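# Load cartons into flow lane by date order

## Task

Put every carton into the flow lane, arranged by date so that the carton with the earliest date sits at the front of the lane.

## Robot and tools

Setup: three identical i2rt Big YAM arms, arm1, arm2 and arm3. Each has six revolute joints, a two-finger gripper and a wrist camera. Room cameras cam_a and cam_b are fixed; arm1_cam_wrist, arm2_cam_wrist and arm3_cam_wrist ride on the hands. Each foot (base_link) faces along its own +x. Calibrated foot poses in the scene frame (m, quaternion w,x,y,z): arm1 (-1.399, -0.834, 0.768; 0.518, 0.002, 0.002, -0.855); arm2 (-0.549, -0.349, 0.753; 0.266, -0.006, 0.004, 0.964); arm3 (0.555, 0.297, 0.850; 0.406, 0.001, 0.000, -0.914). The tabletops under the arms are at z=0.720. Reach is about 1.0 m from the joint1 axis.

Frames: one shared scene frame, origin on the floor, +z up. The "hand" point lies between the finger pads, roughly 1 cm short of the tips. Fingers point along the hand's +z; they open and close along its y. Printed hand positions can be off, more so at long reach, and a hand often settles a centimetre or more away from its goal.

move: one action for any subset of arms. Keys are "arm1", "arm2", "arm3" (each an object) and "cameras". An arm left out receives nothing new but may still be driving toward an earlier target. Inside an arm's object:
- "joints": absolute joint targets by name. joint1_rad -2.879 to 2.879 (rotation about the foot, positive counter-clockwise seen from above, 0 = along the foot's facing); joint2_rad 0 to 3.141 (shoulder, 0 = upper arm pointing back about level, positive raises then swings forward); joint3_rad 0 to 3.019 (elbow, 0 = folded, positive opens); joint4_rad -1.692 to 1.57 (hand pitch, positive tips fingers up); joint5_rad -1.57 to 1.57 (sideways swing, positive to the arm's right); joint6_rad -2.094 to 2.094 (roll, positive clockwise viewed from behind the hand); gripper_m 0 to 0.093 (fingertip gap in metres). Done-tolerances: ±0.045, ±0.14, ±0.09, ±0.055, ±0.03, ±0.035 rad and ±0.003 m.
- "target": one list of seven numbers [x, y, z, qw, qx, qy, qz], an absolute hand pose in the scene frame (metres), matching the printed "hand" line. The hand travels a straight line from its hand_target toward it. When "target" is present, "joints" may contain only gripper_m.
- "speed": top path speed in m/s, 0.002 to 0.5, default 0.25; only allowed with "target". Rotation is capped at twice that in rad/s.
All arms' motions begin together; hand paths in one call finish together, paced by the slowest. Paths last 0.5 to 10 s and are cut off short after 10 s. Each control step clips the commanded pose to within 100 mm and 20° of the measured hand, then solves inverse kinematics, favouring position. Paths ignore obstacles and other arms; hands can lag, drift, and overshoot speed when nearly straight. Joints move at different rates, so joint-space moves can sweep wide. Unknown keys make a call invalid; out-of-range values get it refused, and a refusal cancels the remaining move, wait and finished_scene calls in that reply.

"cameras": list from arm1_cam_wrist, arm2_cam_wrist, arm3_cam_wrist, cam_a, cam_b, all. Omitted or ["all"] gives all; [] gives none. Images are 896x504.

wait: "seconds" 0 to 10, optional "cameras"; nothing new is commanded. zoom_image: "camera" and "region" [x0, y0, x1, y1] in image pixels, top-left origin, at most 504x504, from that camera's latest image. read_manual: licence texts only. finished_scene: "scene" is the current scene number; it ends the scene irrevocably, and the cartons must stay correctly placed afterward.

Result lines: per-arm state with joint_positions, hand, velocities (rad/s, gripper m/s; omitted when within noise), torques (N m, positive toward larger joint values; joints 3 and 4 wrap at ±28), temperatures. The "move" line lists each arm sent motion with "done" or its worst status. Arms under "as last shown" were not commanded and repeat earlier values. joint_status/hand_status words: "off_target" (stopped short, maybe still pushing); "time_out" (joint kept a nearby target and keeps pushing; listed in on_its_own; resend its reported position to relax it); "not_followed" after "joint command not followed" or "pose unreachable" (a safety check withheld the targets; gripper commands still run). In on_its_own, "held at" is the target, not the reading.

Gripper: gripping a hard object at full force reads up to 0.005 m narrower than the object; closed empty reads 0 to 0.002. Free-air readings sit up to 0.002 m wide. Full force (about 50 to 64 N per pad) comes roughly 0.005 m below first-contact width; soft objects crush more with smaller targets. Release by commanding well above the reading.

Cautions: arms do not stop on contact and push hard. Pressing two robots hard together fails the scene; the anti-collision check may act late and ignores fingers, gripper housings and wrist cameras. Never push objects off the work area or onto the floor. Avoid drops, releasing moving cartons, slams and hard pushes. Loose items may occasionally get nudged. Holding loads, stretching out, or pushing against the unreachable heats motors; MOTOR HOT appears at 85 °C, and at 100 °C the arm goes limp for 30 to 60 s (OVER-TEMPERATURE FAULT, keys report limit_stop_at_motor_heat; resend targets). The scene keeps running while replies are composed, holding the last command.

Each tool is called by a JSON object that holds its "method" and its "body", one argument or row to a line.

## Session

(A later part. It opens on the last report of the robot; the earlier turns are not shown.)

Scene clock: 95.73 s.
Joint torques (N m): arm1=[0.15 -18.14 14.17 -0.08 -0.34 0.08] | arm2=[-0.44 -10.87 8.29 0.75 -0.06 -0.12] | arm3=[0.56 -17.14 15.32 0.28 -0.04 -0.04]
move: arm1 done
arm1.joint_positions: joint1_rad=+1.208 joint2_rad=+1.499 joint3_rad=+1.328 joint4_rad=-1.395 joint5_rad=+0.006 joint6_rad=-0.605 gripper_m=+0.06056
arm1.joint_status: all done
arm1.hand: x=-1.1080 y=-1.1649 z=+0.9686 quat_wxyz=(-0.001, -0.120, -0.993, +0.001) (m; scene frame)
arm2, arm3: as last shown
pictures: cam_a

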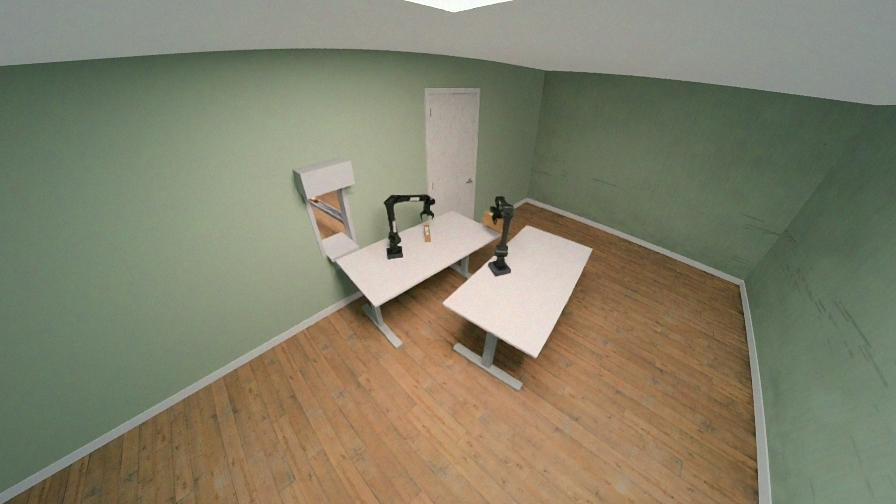

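{"method": "zoom_image", "body": {
  "camera": "cam_a",
  "region": [475, 190, 525, 240]
}}

{"method": "move", "body": {
  "cameras": ["arm1_cam_wrist","arm2_cam_wrist"]
}}

Scaled by 10.080 from the camera's 896x504 image, which has a finer 1280x720 frame.

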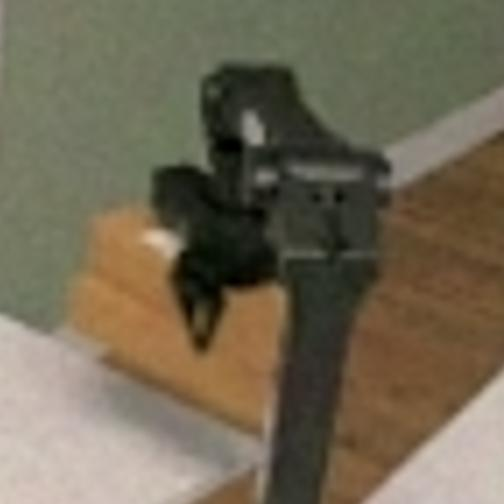

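Scene clock: 97.87 s.
Joint torques (N m): arm1=[0.26 -18.14 14.15 -0.06 -0.34 0.08] | arm2=[-0.44 -10.87 8.32 0.76 -0.06 -0.12] | arm3=[0.44 -16.91 15.31 0.23 -0.03 -0.03]
Heat: arm1: hottest joint3_rad 42 °C; arm2: hottest joint3_rad 45 °C; arm3: hottest joint3_rad 45 °C.
Joint velocities: within noise
arm1.joint_positions: joint1_rad=+1.208 joint2_rad=+1.499 joint3_rad=+1.328 joint4_rad=-1.395 joint5_rad=+0.006 joint6_rad=-0.605 gripper_m=+0.06056
arm1.joint_status: all done
arm1.hand: x=-1.1080 y=-1.1649 z=+0.9686 quat_wxyz=(-0.001, -0.120, -0.993, +0.001) (m; scene frame)
arm1.hand_target: x=-1.0999 y=-1.1777 z=+1.0179 quat_wxyz=(-0.047, -0.126, -0.990, +0.037) (m; scene frame)
arm1.hand_status: not commanded
arm2.joint_positions: joint1_rad=+2.166 joint2_rad=+1.554 joint3_rad=+1.260 joint4_rad=-1.268 joint5_rad=+0.008 joint6_rad=-0.861 gripper_m=+0.09398
arm2.joint_status: not commanded
arm2.hand: x=-0.5266 y=-0.7977 z=+0.9121 quat_wxyz=(+0.004, +0.321, +0.947, -0.009) (m; scene frame)
arm2.hand_target: x=-0.5299 y=-0.7948 z=+0.9003 quat_wxyz=(+0.000, +0.319, +0.948, +0.000) (m; scene frame)
arm2.hand_status: not commanded
arm3.joint_positions: joint1_rad=+0.626 joint2_rad=+1.568 joint3_rad=+1.821 joint4_rad=-1.693 joint5_rad=+0.003 joint6_rad=-0.098 gripper_m=+0.09397
arm3.joint_status: not commanded
arm3.hand: x=+0.4996 y=-0.1901 z=+1.2114 quat_wxyz=(-0.041, -0.710, -0.702, +0.051) (m; scene frame)
arm3.hand_target: x=+0.5001 y=-0.1994 z=+1.2192 quat_wxyz=(-0.046, -0.705, -0.705, +0.056) (m; scene frame)
arm3.hand_status: not commanded
pictures: arm1_cam_wrist, arm2_cam_wrist
camera_calibration:
arm1_cam_wrist: T_world_to_cam=[[-0.2334, -0.972102, -0.023264, -1.36515], [-0.761845, 0.167946, 0.625609, -1.25663], [-0.604249, 0.163741, -0.77979, 0.400027], [0, 0, 0, 1]] pos_world=[-1.03427, -1.18152, 1.06634]
arm2_cam_wrist: T_world_to_cam=[[-0.604318, -0.796261, 0.0276917, -0.980595], [-0.654018, 0.515614, 0.553536, -0.429961], [-0.455038, 0.316401, -0.832365, 0.894893], [0, 0, 0, 1]] pos_world=[-0.466584, -0.842261, 1.01003]

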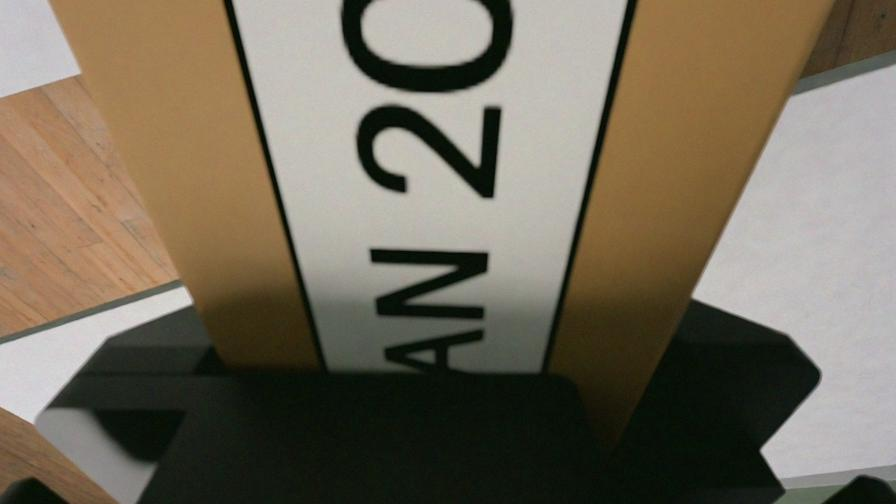

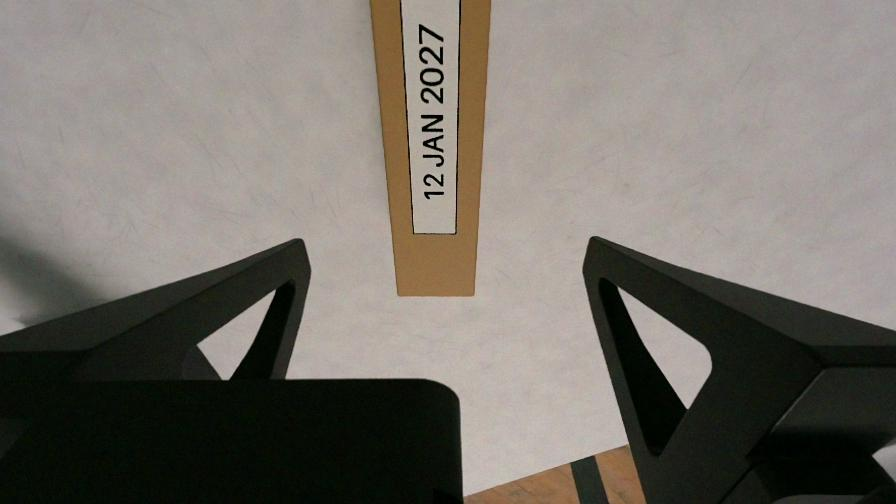

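{"method": "move", "body": {
  "arm1": {"target":[-0.87,-0.59,0.96,0,-0.2588,0.9659,0],"speed":0.12},
  "cameras": ["cam_a","arm1_cam_wrist"]
}}

{"method": "zoom_image", "body": {
  "camera": "cam_a",
  "region": [410, 180, 510, 280]
}}

Scene clock: 109.57 s.
Joint torques (N m): arm1=[2.02 -24.47 15.95 -0.49 -0.01 0.1] | arm2=[-0.44 -10.87 8.31 0.75 -0.06 -0.12] | arm3=[0.44 -17.08 15.3 0.28 -0.03 -0.03]
move: arm1 off_target
arm1.joint_positions: joint1_rad=+2.479 joint2_rad=+1.918 joint3_rad=+1.670 joint4_rad=-1.466 joint5_rad=+0.004 joint6_rad=-0.094 gripper_m=+0.06054
arm1.hand: x=-0.8980 y=-0.6083 z=+0.8965 quat_wxyz=(+0.068, +0.257, -0.964, +0.012) (m; scene frame)
arm1.hand_target: x=-0.8758 y=-0.5926 z=+0.9603 quat_wxyz=(+0.000, +0.259, -0.966, -0.001) (m; scene frame)
arm1.hand_status: off_target (0.072 m and 8.0 deg from the pose sent, 0.622 m and 43.7 deg at the start)
arm2, arm3: as last shown
pictures: arm1_cam_wrist, cam_a
camera_calibration:
arm1_cam_wrist: T_world_to_cam=[[0.497605, -0.866575, -0.0379026, -0.0430088], [-0.580547, -0.365192, 0.727736, -1.39815], [-0.644479, -0.340121, -0.68481, -0.0481752], [0, 0, 0, 1]]

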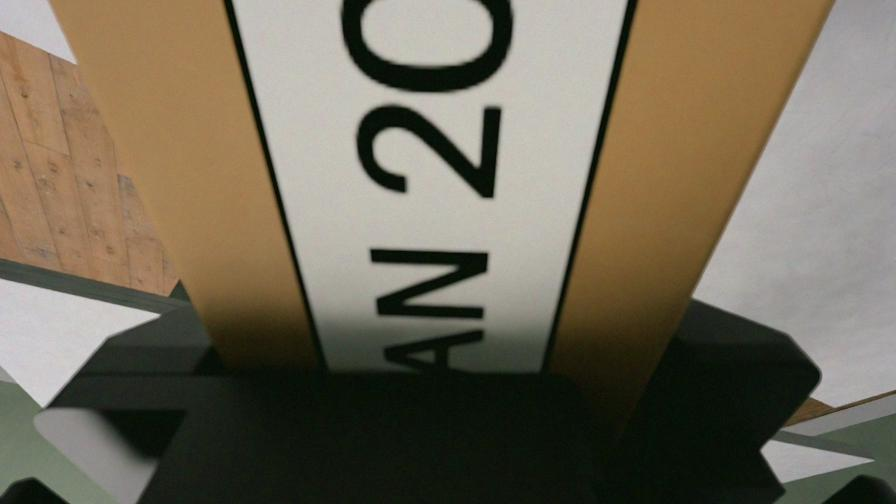

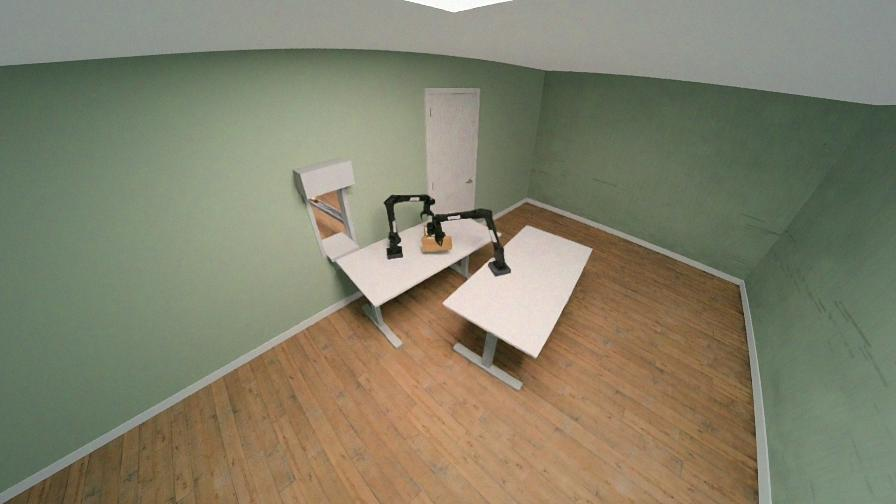

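Scaled by 5.040 from the camera's 896x504 image, which has a finer 1280x720 frame.

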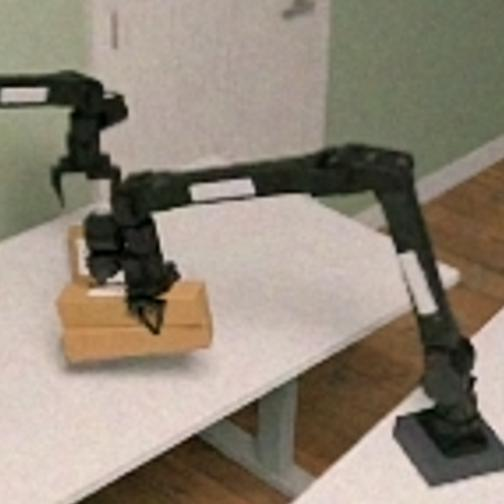

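{"method": "move", "body": {
  "arm1": {"target":[-0.87,-0.59,0.86,0,-0.2588,0.9659,0],"speed":0.06},
  "cameras": []
}}

{"method": "move", "body": {
  "arm1": {"target":[-0.87,-0.59,0.82,0,-0.2588,0.9659,0],"speed":0.04},
  "cameras": ["cam_a"]
}}

{"method": "zoom_image", "body": {
  "camera": "cam_a",
  "region": [410, 200, 480, 270]
}}

Scene clock: 114.77 s.
Joint torques (N m): arm1=[1.44 -25.52 9.88 0.4 0.02 0.1] | arm2=[-0.44 -10.87 8.31 0.75 -0.05 -0.12] | arm3=[0.56 -17.03 15.34 0.25 -0.03 -0.02]
move: arm1 off_target
arm1.joint_positions: joint1_rad=+2.479 joint2_rad=+1.986 joint3_rad=+1.578 joint4_rad=-1.258 joint5_rad=+0.004 joint6_rad=-0.094 gripper_m=+0.06054
arm1.hand: x=-0.8848 y=-0.6019 z=+0.8232 quat_wxyz=(+0.045, +0.257, -0.965, +0.008) (m; scene frame)
arm1.hand_target: x=-0.8715 y=-0.5906 z=+0.8602 quat_wxyz=(+0.000, +0.259, -0.966, +0.000) (m; scene frame)
arm1.hand_status: off_target (0.041 m and 5.2 deg from the pose sent, 0.050 m and 7.9 deg at the start)
arm2, arm3: as last shown
pictures: none

Scene clock: 116.30 s.
Joint torques (N m): arm1=[1.44 -21.48 8.81 0.59 0.16 0.09] | arm2=[-0.44 -10.87 8.31 0.75 -0.06 -0.12] | arm3=[0.44 -17.03 15.34 0.27 -0.03 -0.04]
move: arm1 off_target
arm1.joint_positions: joint1_rad=+2.479 joint2_rad=+1.986 joint3_rad=+1.545 joint4_rad=-1.169 joint5_rad=+0.001 joint6_rad=-0.094 gripper_m=+0.06056
arm1.hand: x=-0.8773 y=-0.5980 z=+0.8109 quat_wxyz=(+0.018, +0.258, -0.966, +0.002) (m; scene frame)
arm1.hand_target: x=-0.8703 y=-0.5900 z=+0.8202 quat_wxyz=(+0.000, +0.259, -0.966, +0.000) (m; scene frame)
arm1.hand_status: off_target (0.014 m and 2.0 deg from the pose sent, 0.019 m and 5.2 deg at the start)
arm2, arm3: as last shown
pictures: cam_a

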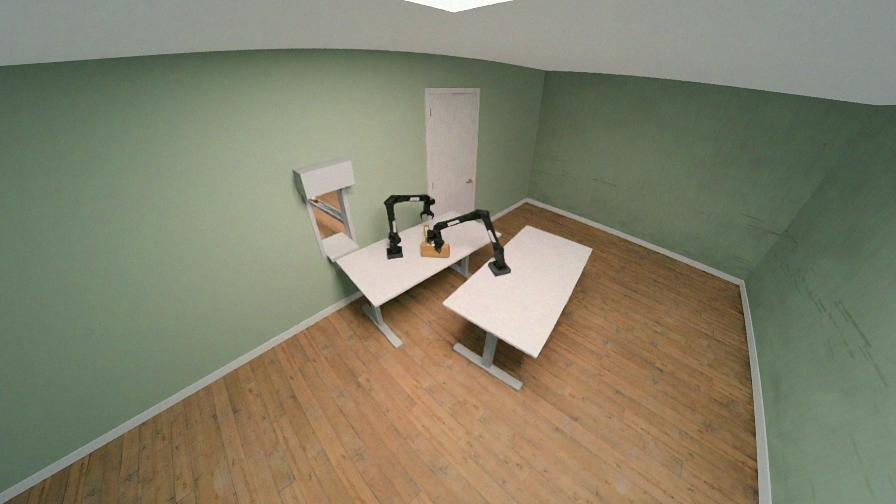

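Scaled by 7.200 from the camera's 896x504 image, which has a finer 1280x720 frame.

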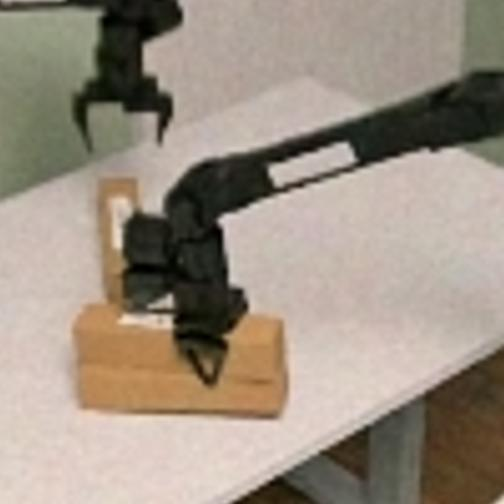

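{"method": "move", "body": {
  "arm1": {"target":[-0.87,-0.592,0.79,0,-0.2588,0.9659,0],"speed":0.04},
  "cameras": ["cam_a"]
}}

{"method": "zoom_image", "body": {
  "camera": "cam_a",
  "region": [410, 200, 480, 270]
}}

Scene clock: 119.93 s.
Joint torques (N m): arm1=[1.08 -18.9 7.91 0.54 0.38 0.08] | arm2=[-0.32 -10.93 8.31 0.75 -0.05 -0.12] | arm3=[0.38 -17.14 15.35 0.24 -0.02 -0.02]
move: arm1 off_target
Joint velocities: arm1=[within noise] | arm2=[within noise] | arm3=[0.015 -0.015 -0.012 0.002 -0.154 0.022 0]
arm1.joint_positions: joint1_rad=+2.479 joint2_rad=+1.989 joint3_rad=+1.520 joint4_rad=-1.099 joint5_rad=-0.003 joint6_rad=-0.096 gripper_m=+0.06061
arm1.hand: x=-0.8715 y=-0.5944 z=+0.8005 quat_wxyz=(-0.003, +0.258, -0.966, -0.004) (m; scene frame)
arm1.hand_target: x=-0.8703 y=-0.5921 z=+0.7900 quat_wxyz=(+0.000, +0.259, -0.966, +0.000) (m; scene frame)
arm1.hand_status: off_target (0.011 m and 0.6 deg from the pose sent, 0.023 m and 2.0 deg at the start)
arm2, arm3: as last shown
pictures: cam_a

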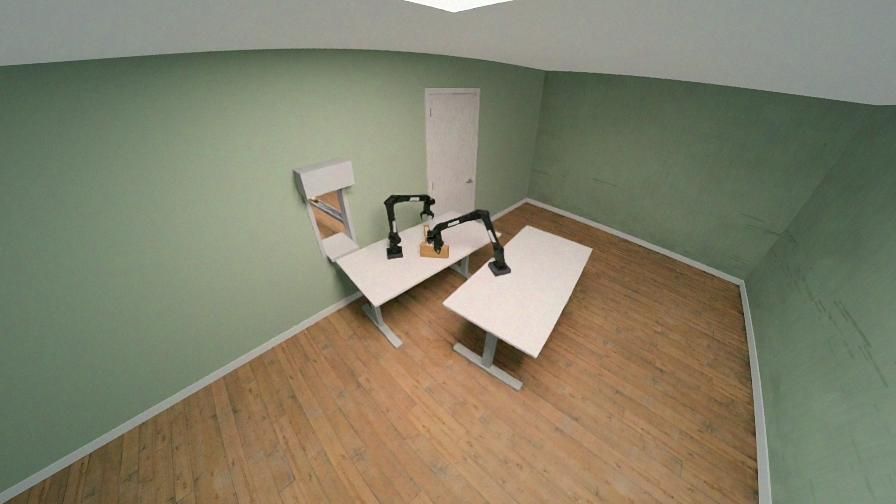

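Scaled by 7.200 from the camera's 896x504 image, which has a finer 1280x720 frame.

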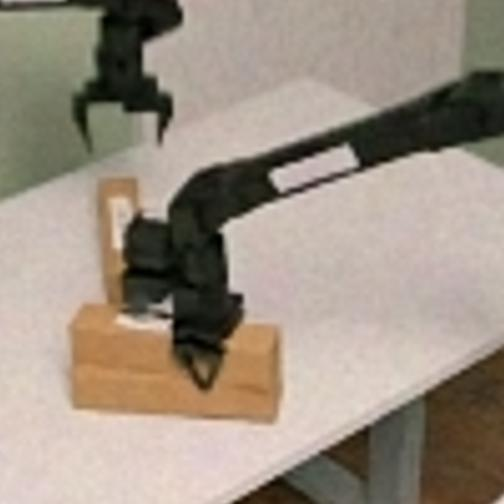

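{"method": "move", "body": {
  "arm1": {"joints":{"gripper_m":0.09}},
  "cameras": []
}}

{"method": "move", "body": {
  "arm1": {"target":[-0.87,-0.592,0.824,0,-0.2588,0.9659,0],"speed":0.08},
  "cameras": []
}}

{"method": "move", "body": {
  "arm1": {"joints":{"gripper_m":0.05}},
  "cameras": []
}}

{"method": "move", "body": {
  "arm1": {"target":[-0.87,-0.592,0.93,0,-0.2588,0.9659,0],"speed":0.1},
  "cameras": ["cam_a","arm1_cam_wrist"]
}}

{"method": "zoom_image", "body": {
  "camera": "cam_a",
  "region": [410, 200, 480, 270]
}}

Scene clock: 124.73 s.
Joint torques (N m): arm1=[1.26 -20.54 7.91 0.49 0.04 0.08] | arm2=[-0.44 -10.81 8.31 0.75 -0.05 -0.12] | arm3=[0.38 -16.91 15.27 0.27 -0.02 -0.03]
move: arm1 done
arm1.joint_positions: joint1_rad=+2.479 joint2_rad=+2.002 joint3_rad=+1.520 joint4_rad=-1.099 joint5_rad=+0.005 joint6_rad=-0.096 gripper_m=+0.08991
arm1.joint_status: all done
arm1.hand: x=-0.8720 y=-0.5961 z=+0.7935 quat_wxyz=(+0.003, +0.258, -0.966, +0.001) (m; scene frame)
arm2, arm3: as last shown
pictures: none

Scene clock: 125.83 s.
Joint torques (N m): arm1=[1.2 -22.53 10.48 -0.4 0.03 0.08] | arm2=[-0.44 -10.87 8.29 0.76 -0.06 -0.12] | arm3=[0.32 -17.26 15.3 0.28 -0.04 -0.03]
move: arm1 off_target
arm1.joint_positions: joint1_rad=+2.479 joint2_rad=+1.993 joint3_rad=+1.520 joint4_rad=-1.153 joint5_rad=+0.005 joint6_rad=-0.096 gripper_m=+0.08993
arm1.hand: x=-0.8832 y=-0.6012 z=+0.7987 quat_wxyz=(+0.025, +0.258, -0.966, +0.004) (m; scene frame)
arm1.hand_target: x=-0.8709 y=-0.5923 z=+0.8240 quat_wxyz=(+0.000, +0.259, -0.966, +0.000) (m; scene frame)
arm1.hand_status: off_target (0.030 m and 2.9 deg from the pose sent, 0.031 m and 0.3 deg at the start)
arm2, arm3: as last shown
pictures: none

Scene clock: 126.43 s.
Joint torques (N m): arm1=[1.14 -22.48 10.45 -0.29 -0.11 0.08] | arm2=[-0.44 -10.87 8.31 0.75 -0.06 -0.12] | arm3=[0.5 -17.08 15.28 0.21 -0.04 -0.04]
move: arm1 off_target
arm1.joint_positions: joint1_rad=+2.479 joint2_rad=+1.993 joint3_rad=+1.520 joint4_rad=-1.153 joint5_rad=+0.008 joint6_rad=-0.096 gripper_m=+0.05962
arm1.joint_status: gripper_m off_target (ended at +0.05965, target +0.05000)
arm1.hand: x=-0.8832 y=-0.6018 z=+0.7987 quat_wxyz=(+0.025, +0.258, -0.966, +0.006) (m; scene frame)
arm2, arm3: as last shown
pictures: none

Scene clock: 128.27 s.
Joint torques (N m): arm1=[1.26 -26.7 15.3 -0.7 -0.05 0.08] | arm2=[-0.44 -10.87 8.32 0.75 -0.05 -0.12] | arm3=[0.5 -17.03 15.3 0.25 -0.04 -0.04]
move: arm1 off_target
arm1.joint_positions: joint1_rad=+2.479 joint2_rad=+1.949 joint3_rad=+1.603 joint4_rad=-1.390 joint5_rad=+0.006 joint6_rad=-0.096 gripper_m=+0.05962
arm1.hand: x=-0.9030 y=-0.6107 z=+0.8553 quat_wxyz=(+0.079, +0.258, -0.963, +0.014) (m; scene frame)
arm1.hand_target: x=-0.8767 y=-0.5950 z=+0.9302 quat_wxyz=(+0.000, +0.259, -0.966, +0.000) (m; scene frame)
arm1.hand_status: off_target (0.084 m and 9.2 deg from the pose sent, 0.132 m and 2.9 deg at the start; pose on its path clipped on 5 of 55 steps)
arm2.joint_positions: joint1_rad=+2.166 joint2_rad=+1.554 joint3_rad=+1.260 joint4_rad=-1.268 joint5_rad=+0.008 joint6_rad=-0.861 gripper_m=+0.09398
arm2.hand: x=-0.5266 y=-0.7977 z=+0.9121 quat_wxyz=(+0.004, +0.321, +0.947, -0.009) (m; scene frame)
arm3.joint_positions: joint1_rad=+0.626 joint2_rad=+1.568 joint3_rad=+1.821 joint4_rad=-1.693 joint5_rad=+0.003 joint6_rad=-0.098 gripper_m=+0.09397
arm3.hand: x=+0.4996 y=-0.1901 z=+1.2114 quat_wxyz=(-0.041, -0.710, -0.702, +0.051) (m; scene frame)
pictures: arm1_cam_wrist, cam_a
camera_calibration:
arm1_cam_wrist: T_world_to_cam=[[0.498459, -0.866051, -0.038656, -0.0424156], [-0.565983, -0.358882, 0.742204, -1.36724], [-0.65666, -0.348079, -0.669058, -0.109786], [0, 0, 0, 1]]

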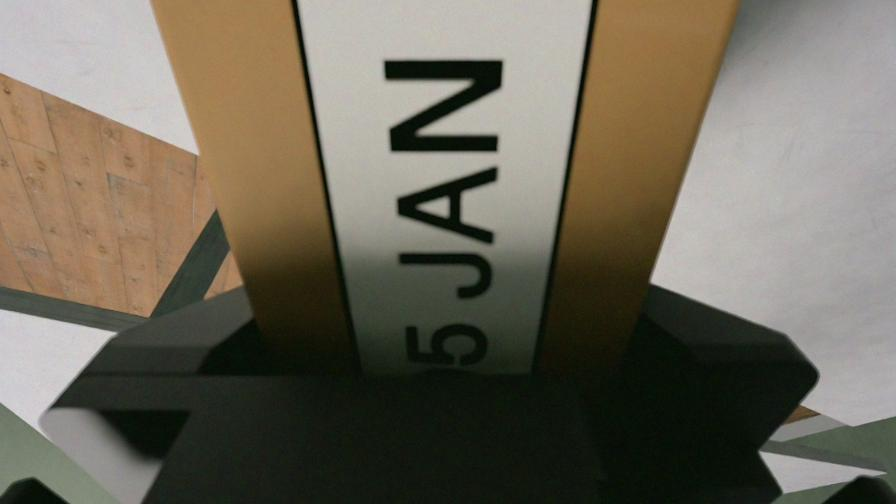

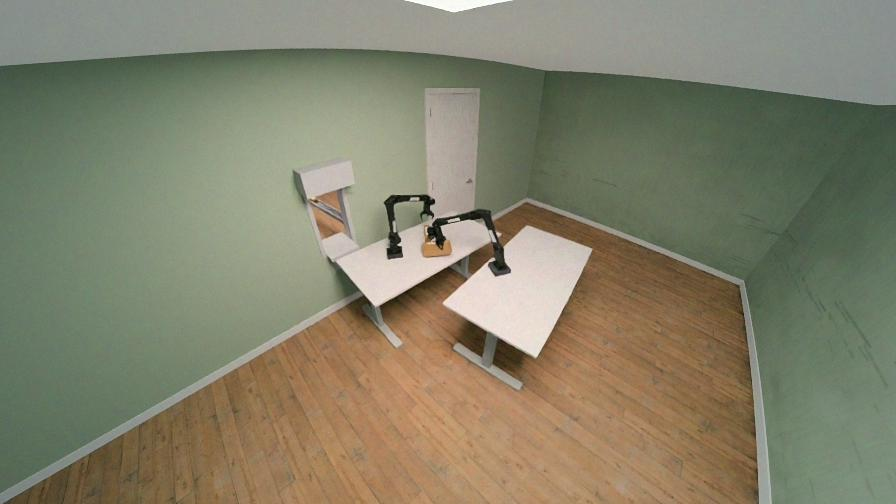

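Scaled by 7.200 from the camera's 896x504 image, which has a finer 1280x720 frame.

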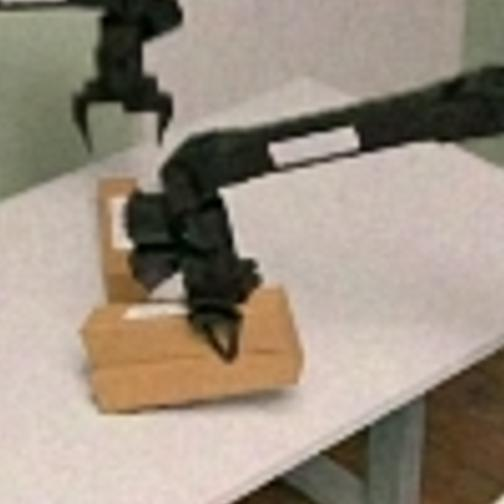

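{"method": "move", "body": {
  "arm1": {"target":[-0.883,-0.602,0.84,0,-0.2588,0.9659,0],"speed":0.06},
  "cameras": []
}}

{"method": "move", "body": {
  "arm1": {"target":[-0.883,-0.602,0.80,0,-0.2588,0.9659,0],"speed":0.04},
  "cameras": ["cam_a"]
}}

{"method": "zoom_image", "body": {
  "camera": "cam_a",
  "region": [410, 200, 480, 270]
}}

Scene clock: 132.63 s.
Joint torques (N m): arm1=[0.67 -22.59 9.01 0.59 -0.01 0.01] | arm2=[-0.5 -10.93 8.31 0.75 -0.06 -0.12] | arm3=[0.67 -16.97 15.32 0.27 -0.03 -0.02]
move: arm1 off_target
arm1.joint_positions: joint1_rad=+2.479 joint2_rad=+1.946 joint3_rad=+1.501 joint4_rad=-1.192 joint5_rad=+0.006 joint6_rad=-0.096 gripper_m=+0.05962
arm1.hand: x=-0.8953 y=-0.6070 z=+0.8180 quat_wxyz=(+0.030, +0.258, -0.966, +0.006) (m; scene frame)
arm1.hand_target: x=-0.8837 y=-0.6022 z=+0.8401 quat_wxyz=(+0.000, +0.259, -0.966, +0.000) (m; scene frame)
arm1.hand_status: off_target (0.026 m and 3.5 deg from the pose sent, 0.027 m and 9.2 deg at the start)
arm2, arm3: as last shown
pictures: none

Scene clock: 134.13 s.
Joint torques (N m): arm1=[0.73 -19.9 8.2 1.01 -0.03 0.01] | arm2=[-0.38 -10.87 8.31 0.76 -0.06 -0.12] | arm3=[0.44 -17.14 15.24 0.29 -0.04 -0.03]
move: arm1 done
Joint velocities: arm1=[-0.005 0.005 -0.022 -0.007 -0.022 -0.154 0] | arm2=[within noise] | arm3=[within noise]
arm1.joint_positions: joint1_rad=+2.479 joint2_rad=+1.959 joint3_rad=+1.465 joint4_rad=-1.114 joint5_rad=+0.006 joint6_rad=-0.096 gripper_m=+0.05962
arm1.hand: x=-0.8926 y=-0.6057 z=+0.7987 quat_wxyz=(+0.016, +0.258, -0.966, +0.004) (m; scene frame)
arm1.hand_target: x=-0.8832 y=-0.6020 z=+0.8003 quat_wxyz=(+0.000, +0.259, -0.966, +0.000) (m; scene frame)
arm1.hand_status: done (0.010 m and 1.9 deg from the pose sent, 0.022 m and 3.5 deg at the start)
arm2, arm3: as last shown
pictures: cam_a

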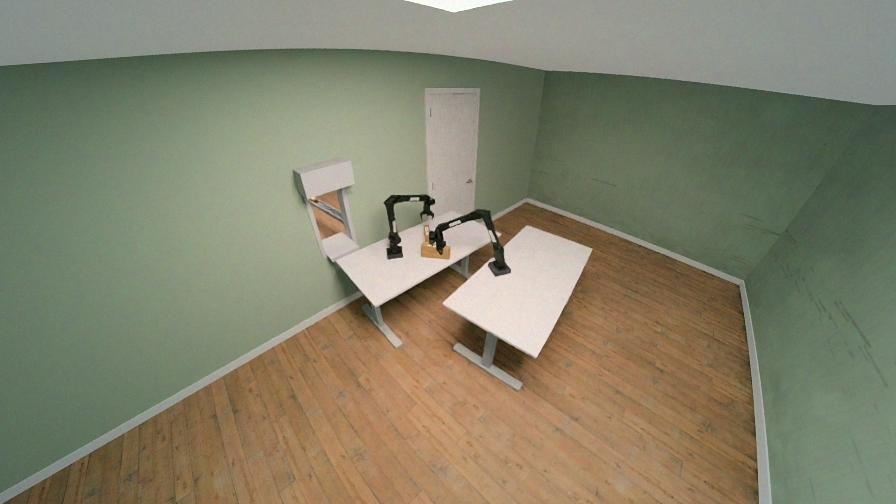

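Scaled by 7.200 from the camera's 896x504 image, which has a finer 1280x720 frame.

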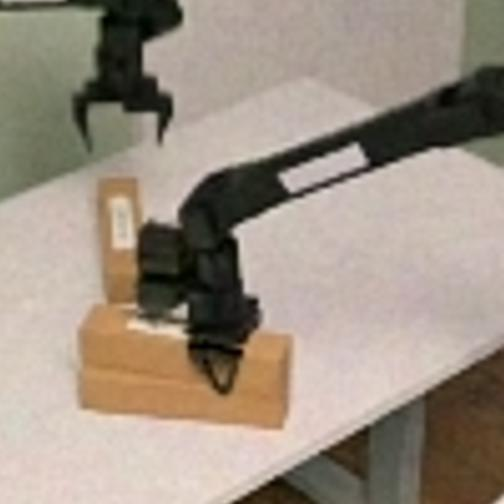

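{"method": "move", "body": {
  "arm1": {"joints":{"gripper_m":0.09}},
  "cameras": []
}}

{"method": "move", "body": {
  "arm1": {"target":[-0.85,-0.584,0.85,0,-0.2588,0.9659,0],"speed":0.08},
  "cameras": []
}}

{"method": "move", "body": {
  "arm1": {"target":[-0.85,-0.58,0.837,0,-0.2588,0.9659,0],"speed":0.03},
  "cameras": ["cam_a","arm1_cam_wrist"]
}}

{"method": "zoom_image", "body": {
  "camera": "cam_a",
  "region": [410, 200, 480, 270]
}}

Scene clock: 138.00 s.
Joint torques (N m): arm1=[0.67 -20.01 8.21 0.54 0 0] | arm2=[-0.44 -10.87 8.29 0.76 -0.05 -0.12] | arm3=[0.44 -17.08 15.3 0.27 -0.03 -0.04]
move: arm1 done
arm1.joint_positions: joint1_rad=+2.479 joint2_rad=+1.959 joint3_rad=+1.465 joint4_rad=-1.100 joint5_rad=+0.006 joint6_rad=-0.096 gripper_m=+0.08984
arm1.joint_status: all done
arm1.hand: x=-0.8894 y=-0.6042 z=+0.7986 quat_wxyz=(+0.009, +0.258, -0.966, +0.002) (m; scene frame)
arm2, arm3: as last shown
pictures: none

Scene clock: 139.63 s.
Joint torques (N m): arm1=[1.14 -20.37 12.1 -0.36 -0.01 0.06] | arm2=[-0.5 -10.93 8.29 0.76 -0.05 -0.12] | arm3=[0.38 -17.08 15.34 0.24 -0.03 -0.03]
move: arm1 off_target
arm1.joint_positions: joint1_rad=+2.479 joint2_rad=+1.991 joint3_rad=+1.624 joint4_rad=-1.242 joint5_rad=+0.006 joint6_rad=-0.096 gripper_m=+0.08993
arm1.hand: x=-0.8652 y=-0.5934 z=+0.8358 quat_wxyz=(+0.017, +0.258, -0.966, +0.004) (m; scene frame)
arm1.hand_target: x=-0.8508 y=-0.5843 z=+0.8502 quat_wxyz=(+0.000, +0.259, -0.966, +0.000) (m; scene frame)
arm1.hand_status: off_target (0.023 m and 2.0 deg from the pose sent, 0.068 m and 1.1 deg at the start)
arm2, arm3: as last shown
pictures: none

Scene clock: 140.67 s.
Joint torques (N m): arm1=[1.49 -21.25 11.23 0.46 -0.03 0.11] | arm2=[-0.44 -10.87 8.29 0.76 -0.06 -0.12] | arm3=[0.38 -17.2 15.32 0.18 -0.04 -0.02]
move: arm1 off_target
arm1.joint_positions: joint1_rad=+2.479 joint2_rad=+2.008 joint3_rad=+1.624 joint4_rad=-1.238 joint5_rad=+0.005 joint6_rad=-0.095 gripper_m=+0.08993
arm1.hand: x=-0.8654 y=-0.5934 z=+0.8265 quat_wxyz=(+0.023, +0.258, -0.966, +0.005) (m; scene frame)
arm1.hand_target: x=-0.8508 y=-0.5802 z=+0.8375 quat_wxyz=(+0.000, +0.259, -0.966, +0.000) (m; scene frame)
arm1.hand_status: off_target (0.023 m and 2.7 deg from the pose sent, 0.020 m and 2.0 deg at the start)
arm2, arm3: as last shown
pictures: arm1_cam_wrist, cam_a
camera_calibration:
arm1_cam_wrist: T_world_to_cam=[[0.500484, -0.865294, -0.027969, -0.0539278], [-0.639034, -0.391025, 0.662371, -1.33474], [-0.584082, -0.313633, -0.748654, 0.0507371], [0, 0, 0, 1]]

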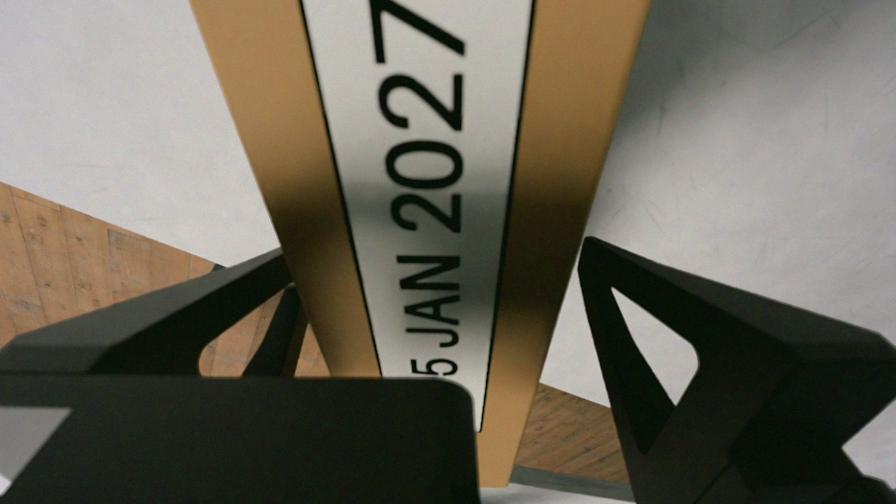

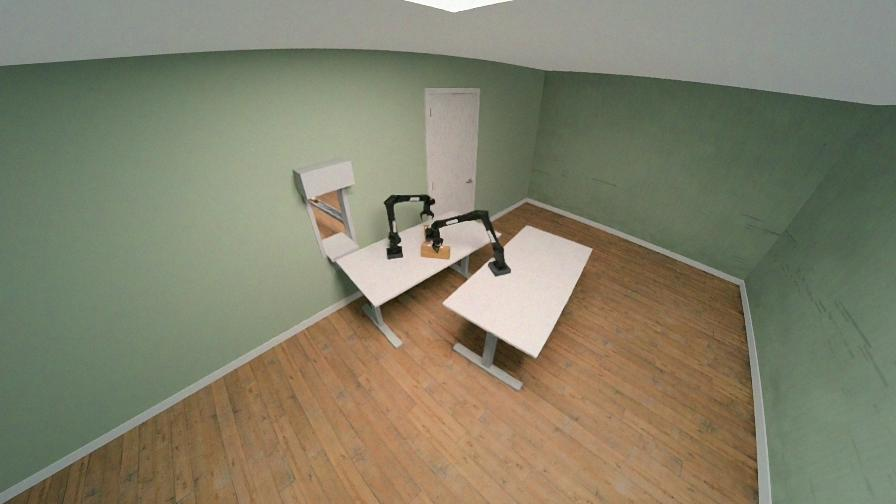

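Scaled by 7.200 from the camera's 896x504 image, which has a finer 1280x720 frame.

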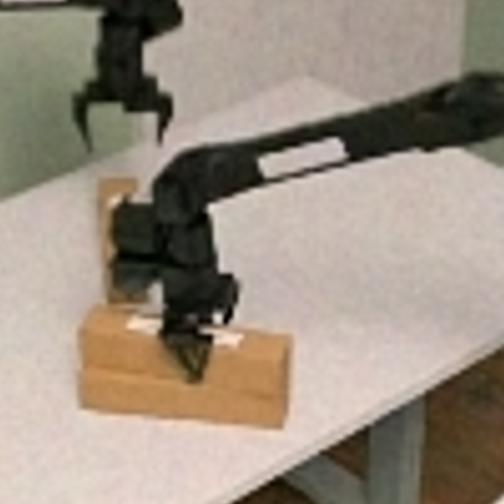

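{"method": "move", "body": {
  "arm1": {"joints":{"gripper_m":0.052}},
  "cameras": []
}}

{"method": "move", "body": {
  "arm1": {"target":[-0.85,-0.58,0.95,0,-0.2588,0.9659,0],"speed":0.08},
  "cameras": ["cam_a"]
}}

{"method": "zoom_image", "body": {
  "camera": "cam_a",
  "region": [410, 200, 480, 270]
}}

Scene clock: 143.40 s.
Joint torques (N m): arm1=[1.55 -20.78 11.23 0.46 0.13 0.11] | arm2=[-0.38 -10.87 8.31 0.77 -0.05 -0.12] | arm3=[0.38 -17.03 15.28 0.27 -0.03 -0.02]
move: arm1 off_target
arm1.joint_positions: joint1_rad=+2.479 joint2_rad=+2.008 joint3_rad=+1.624 joint4_rad=-1.238 joint5_rad=+0.002 joint6_rad=-0.094 gripper_m=+0.05951
arm1.joint_status: gripper_m off_target (ended at +0.05954, target +0.05200)
arm1.hand: x=-0.8656 y=-0.5928 z=+0.8265 quat_wxyz=(+0.023, +0.258, -0.966, +0.003) (m; scene frame)
arm2, arm3: as last shown
pictures: none

Scene clock: 145.63 s.
Joint torques (N m): arm1=[1.61 -25.41 14.35 -0.47 0.09 0.11] | arm2=[-0.44 -10.87 8.29 0.75 -0.06 -0.12] | arm3=[0.38 -17.03 15.34 0.23 -0.02 -0.03]
move: arm1 off_target
arm1.joint_positions: joint1_rad=+2.479 joint2_rad=+1.986 joint3_rad=+1.772 joint4_rad=-1.474 joint5_rad=+0.002 joint6_rad=-0.094 gripper_m=+0.05951
arm1.hand: x=-0.8692 y=-0.5948 z=+0.8945 quat_wxyz=(+0.056, +0.257, -0.965, +0.008) (m; scene frame)
arm1.hand_target: x=-0.8538 y=-0.5817 z=+0.9500 quat_wxyz=(+0.000, +0.259, -0.966, -0.001) (m; scene frame)
arm1.hand_status: off_target (0.061 m and 6.4 deg from the pose sent, 0.125 m and 2.7 deg at the start)
arm2, arm3: as last shown
pictures: cam_a

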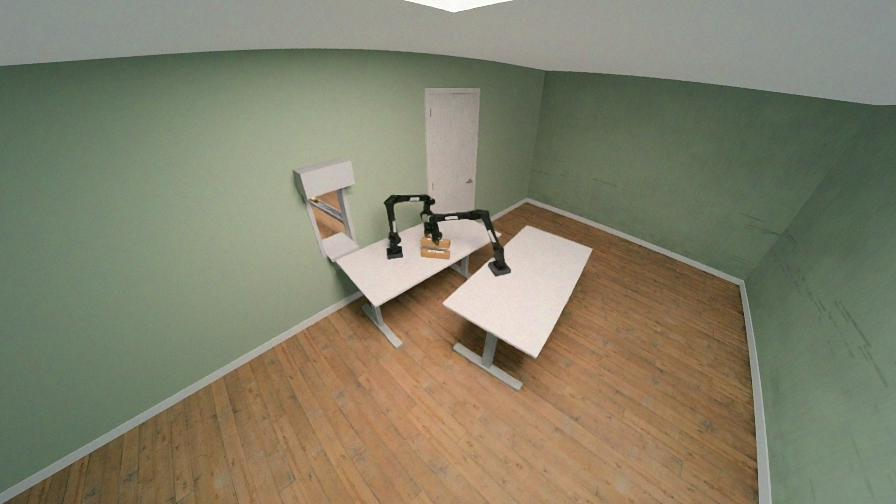

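Scaled by 7.200 from the camera's 896x504 image, which has a finer 1280x720 frame.

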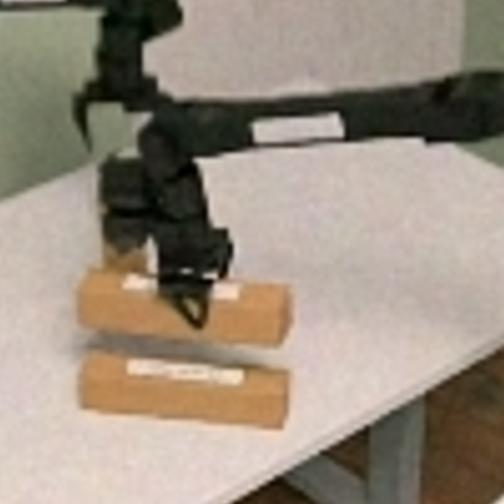

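{"method": "move", "body": {
  "arm1": {"target":[-0.85,-0.44,0.95,0,-0.2588,0.9659,0],"speed":0.12},
  "cameras": []
}}

{"method": "move", "body": {
  "arm1": {"target":[-0.85,-0.44,0.82,0,-0.2588,0.9659,0],"speed":0.07},
  "cameras": ["cam_a","arm1_cam_wrist"]
}}

{"method": "zoom_image", "body": {
  "camera": "cam_a",
  "region": [410, 200, 480, 270]
}}

Scene clock: 152.60 s.
Joint torques (N m): arm1=[1.14 -26.7 14.89 -0.42 0.13 0.12] | arm2=[-0.44 -10.87 8.29 0.76 -0.06 -0.12] | arm3=[0.56 -17.08 15.32 0.27 -0.03 -0.02]
move: arm1 off_target
arm1.joint_positions: joint1_rad=+2.667 joint2_rad=+2.197 joint3_rad=+2.145 joint4_rad=-1.617 joint5_rad=+0.001 joint6_rad=+0.093 gripper_m=+0.05951
arm1.hand: x=-0.8625 y=-0.4569 z=+0.9038 quat_wxyz=(+0.044, +0.258, -0.965, +0.015) (m; scene frame)
arm1.hand_target: x=-0.8529 y=-0.4422 z=+0.9502 quat_wxyz=(-0.001, +0.259, -0.966, -0.001) (m; scene frame)
arm1.hand_status: off_target (0.051 m and 5.4 deg from the pose sent, 0.166 m and 6.5 deg at the start)
arm2.joint_positions: joint1_rad=+2.166 joint2_rad=+1.554 joint3_rad=+1.260 joint4_rad=-1.268 joint5_rad=+0.008 joint6_rad=-0.861 gripper_m=+0.09398
arm2.hand: x=-0.5266 y=-0.7977 z=+0.9121 quat_wxyz=(+0.004, +0.321, +0.947, -0.009) (m; scene frame)
arm3.joint_positions: joint1_rad=+0.626 joint2_rad=+1.568 joint3_rad=+1.821 joint4_rad=-1.693 joint5_rad=+0.003 joint6_rad=-0.098 gripper_m=+0.09397
arm3.hand: x=+0.4996 y=-0.1901 z=+1.2114 quat_wxyz=(-0.041, -0.710, -0.702, +0.051) (m; scene frame)
pictures: none

Scene clock: 155.07 s.
Joint torques (N m): arm1=[1.44 -27.22 9.72 0.4 0.14 0.12] | arm2=[-0.38 -10.87 8.29 0.76 -0.06 -0.12] | arm3=[0.56 -16.97 15.31 0.28 -0.02 -0.03]
move: arm1 off_target
arm1.joint_positions: joint1_rad=+2.667 joint2_rad=+2.257 joint3_rad=+1.955 joint4_rad=-1.336 joint5_rad=+0.001 joint6_rad=+0.093 gripper_m=+0.05951
arm1.hand: x=-0.8570 y=-0.4526 z=+0.7925 quat_wxyz=(+0.029, +0.258, -0.966, +0.010) (m; scene frame)
arm1.hand_target: x=-0.8506 y=-0.4405 z=+0.8201 quat_wxyz=(+0.000, +0.259, -0.966, +0.000) (m; scene frame)
arm1.hand_status: off_target (0.031 m and 3.5 deg from the pose sent, 0.086 m and 5.4 deg at the start)
arm2, arm3: as last shown
pictures: arm1_cam_wrist, cam_a
camera_calibration:
arm1_cam_wrist: T_world_to_cam=[[0.500991, -0.865194, -0.0211626, 0.0578562], [-0.63231, -0.382617, 0.673638, -1.25116], [-0.590924, -0.324105, -0.738758, 0.0558754], [0, 0, 0, 1]]

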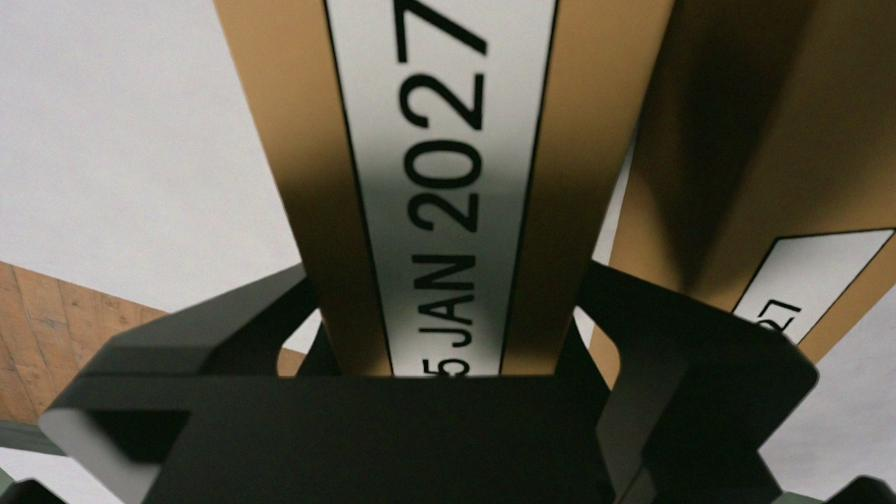

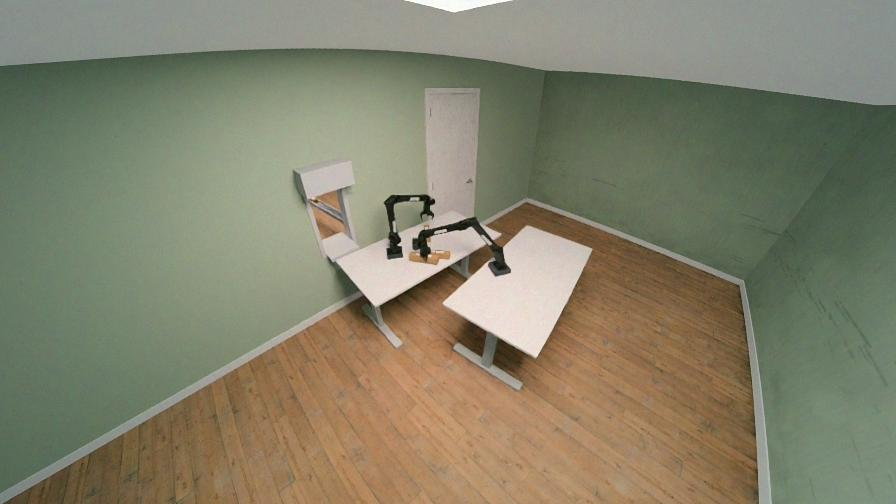

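Scaled by 7.200 from the camera's 896x504 image, which has a finer 1280x720 frame.

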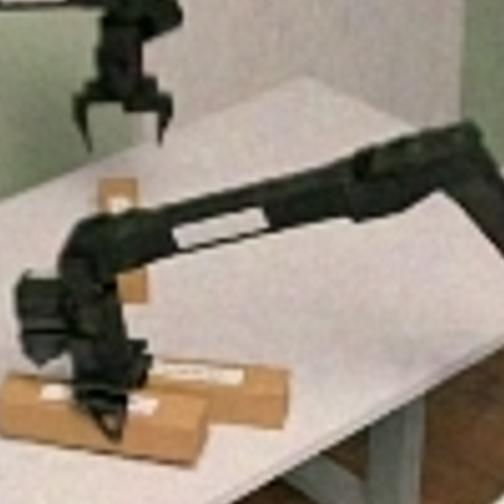

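{"method": "move", "body": {
  "arm1": {"target":[-0.85,-0.44,0.785,0,-0.2588,0.9659,0],"speed":0.04},
  "cameras": ["cam_a"]
}}

{"method": "zoom_image", "body": {
  "camera": "cam_a",
  "region": [410, 200, 480, 270]
}}

Scene clock: 158.53 s.
Joint torques (N m): arm1=[1.49 -25.88 8.73 0.69 0.15 0.12] | arm2=[-0.44 -10.87 8.31 0.76 -0.06 -0.12] | arm3=[0.56 -17.03 15.28 0.28 -0.04 -0.03]
move: arm1 off_target
arm1.joint_positions: joint1_rad=+2.667 joint2_rad=+2.267 joint3_rad=+1.926 joint4_rad=-1.273 joint5_rad=+0.001 joint6_rad=+0.093 gripper_m=+0.05951
arm1.hand: x=-0.8539 y=-0.4503 z=+0.7751 quat_wxyz=(+0.018, +0.258, -0.966, +0.006) (m; scene frame)
arm1.hand_target: x=-0.8501 y=-0.4402 z=+0.7854 quat_wxyz=(+0.000, +0.259, -0.966, +0.000) (m; scene frame)
arm1.hand_status: off_target (0.015 m and 2.2 deg from the pose sent, 0.016 m and 3.6 deg at the start)
arm2, arm3: as last shown
pictures: cam_a

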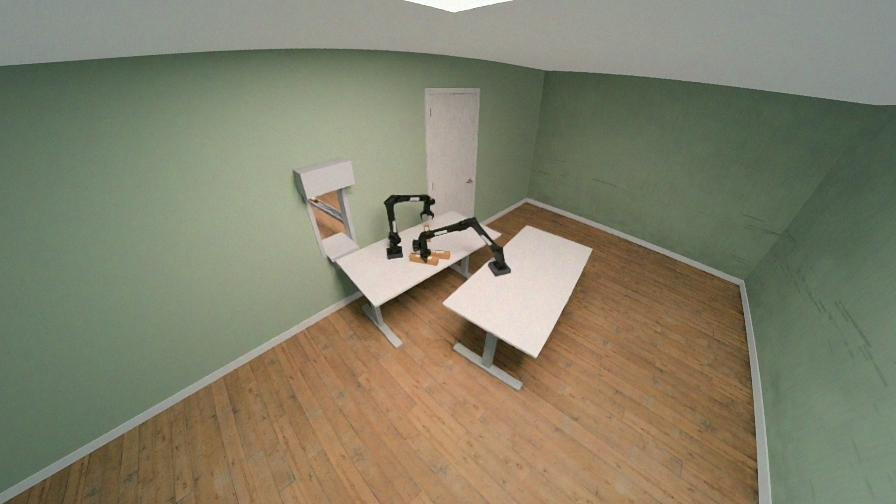

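Scaled by 7.200 from the camera's 896x504 image, which has a finer 1280x720 frame.

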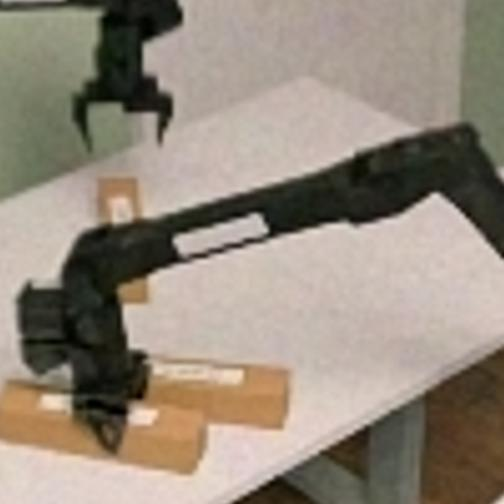

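{"method": "move", "body": {
  "arm1": {"target":[-0.85,-0.44,0.765,0,-0.2588,0.9659,0],"speed":0.04},
  "cameras": []
}}

{"method": "move", "body": {
  "arm1": {"joints":{"gripper_m":0.09}},
  "cameras": []
}}

{"method": "move", "body": {
  "arm1": {"target":[-0.93,-0.56,1.05,0,-0.2588,0.9659,0],"speed":0.2},
  "cameras": ["cam_a","arm1_cam_wrist"]
}}

Scene clock: 162.30 s.
Joint torques (N m): arm1=[1.55 -23.94 7.92 1.77 0.18 0.12] | arm2=[-0.38 -10.87 8.31 0.76 -0.05 -0.12] | arm3=[0.62 -16.97 15.32 0.24 -0.05 -0.03]
move: arm1 off_target
arm1.joint_positions: joint1_rad=+2.667 joint2_rad=+2.266 joint3_rad=+1.917 joint4_rad=-1.261 joint5_rad=+0.000 joint6_rad=+0.093 gripper_m=+0.05951
arm1.hand: x=-0.8544 y=-0.4505 z=+0.7723 quat_wxyz=(+0.017, +0.258, -0.966, +0.005) (m; scene frame)
arm1.hand_target: x=-0.8503 y=-0.4402 z=+0.7653 quat_wxyz=(+0.000, +0.259, -0.966, +0.000) (m; scene frame)
arm1.hand_status: off_target (0.013 m and 2.0 deg from the pose sent, 0.015 m and 2.2 deg at the start)
arm2, arm3: as last shown
pictures: none

Scene clock: 162.93 s.
Joint torques (N m): arm1=[1.61 -23.88 8.32 0.51 0.16 0.11] | arm2=[-0.44 -10.93 8.29 0.75 -0.05 -0.12] | arm3=[0.15 -17.03 15.28 0.21 -0.03 -0.03]
move: arm1 done
arm1.joint_positions: joint1_rad=+2.667 joint2_rad=+2.270 joint3_rad=+1.913 joint4_rad=-1.228 joint5_rad=+0.001 joint6_rad=+0.094 gripper_m=+0.08984
arm1.joint_status: all done
arm1.hand: x=-0.8494 y=-0.4471 z=+0.7681 quat_wxyz=(+0.005, +0.258, -0.966, +0.001) (m; scene frame)
arm2, arm3: as last shown
pictures: none

Scene clock: 165.30 s.
Joint torques (N m): arm1=[-0.44 -18.9 12.88 -0.14 0.13 -0.08] | arm2=[-0.44 -10.87 8.31 0.75 -0.05 -0.12] | arm3=[0.44 -17.03 15.31 0.23 -0.04 -0.04]
move: arm1 off_target
arm1.joint_positions: joint1_rad=+2.601 joint2_rad=+1.778 joint3_rad=+1.815 joint4_rad=-1.663 joint5_rad=+0.003 joint6_rad=+0.019 gripper_m=+0.08992
arm1.hand: x=-0.9430 y=-0.5574 z=+1.0261 quat_wxyz=(+0.024, +0.262, -0.965, +0.007) (m; scene frame)
arm1.hand_target: x=-0.9311 y=-0.5606 z=+1.0500 quat_wxyz=(-0.001, +0.259, -0.966, +0.000) (m; scene frame)
arm1.hand_status: off_target (0.027 m and 2.9 deg from the pose sent, 0.314 m and 0.6 deg at the start)
arm2, arm3: as last shown
pictures: arm1_cam_wrist, cam_a
camera_calibration:
arm1_cam_wrist: T_world_to_cam=[[0.508385, -0.860786, -0.0243366, 0.027851], [-0.634666, -0.393639, 0.665017, -1.50244], [-0.582018, -0.322639, -0.746431, 0.160742], [0, 0, 0, 1]]

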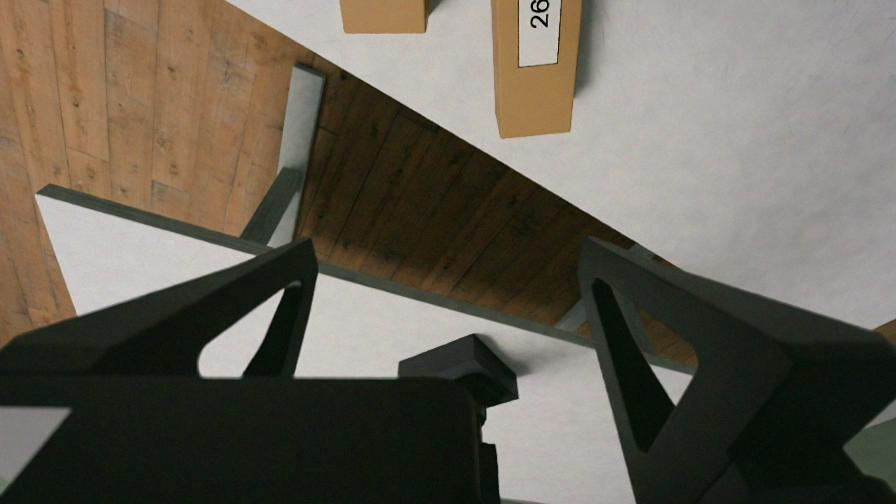

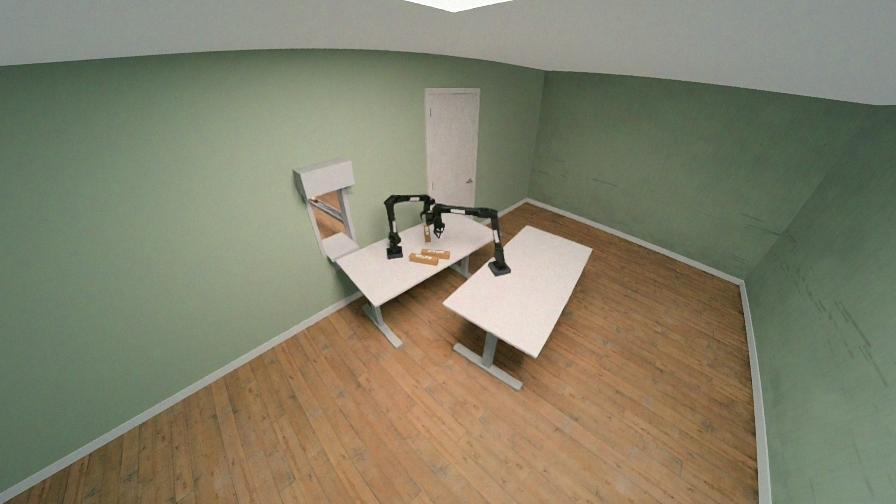

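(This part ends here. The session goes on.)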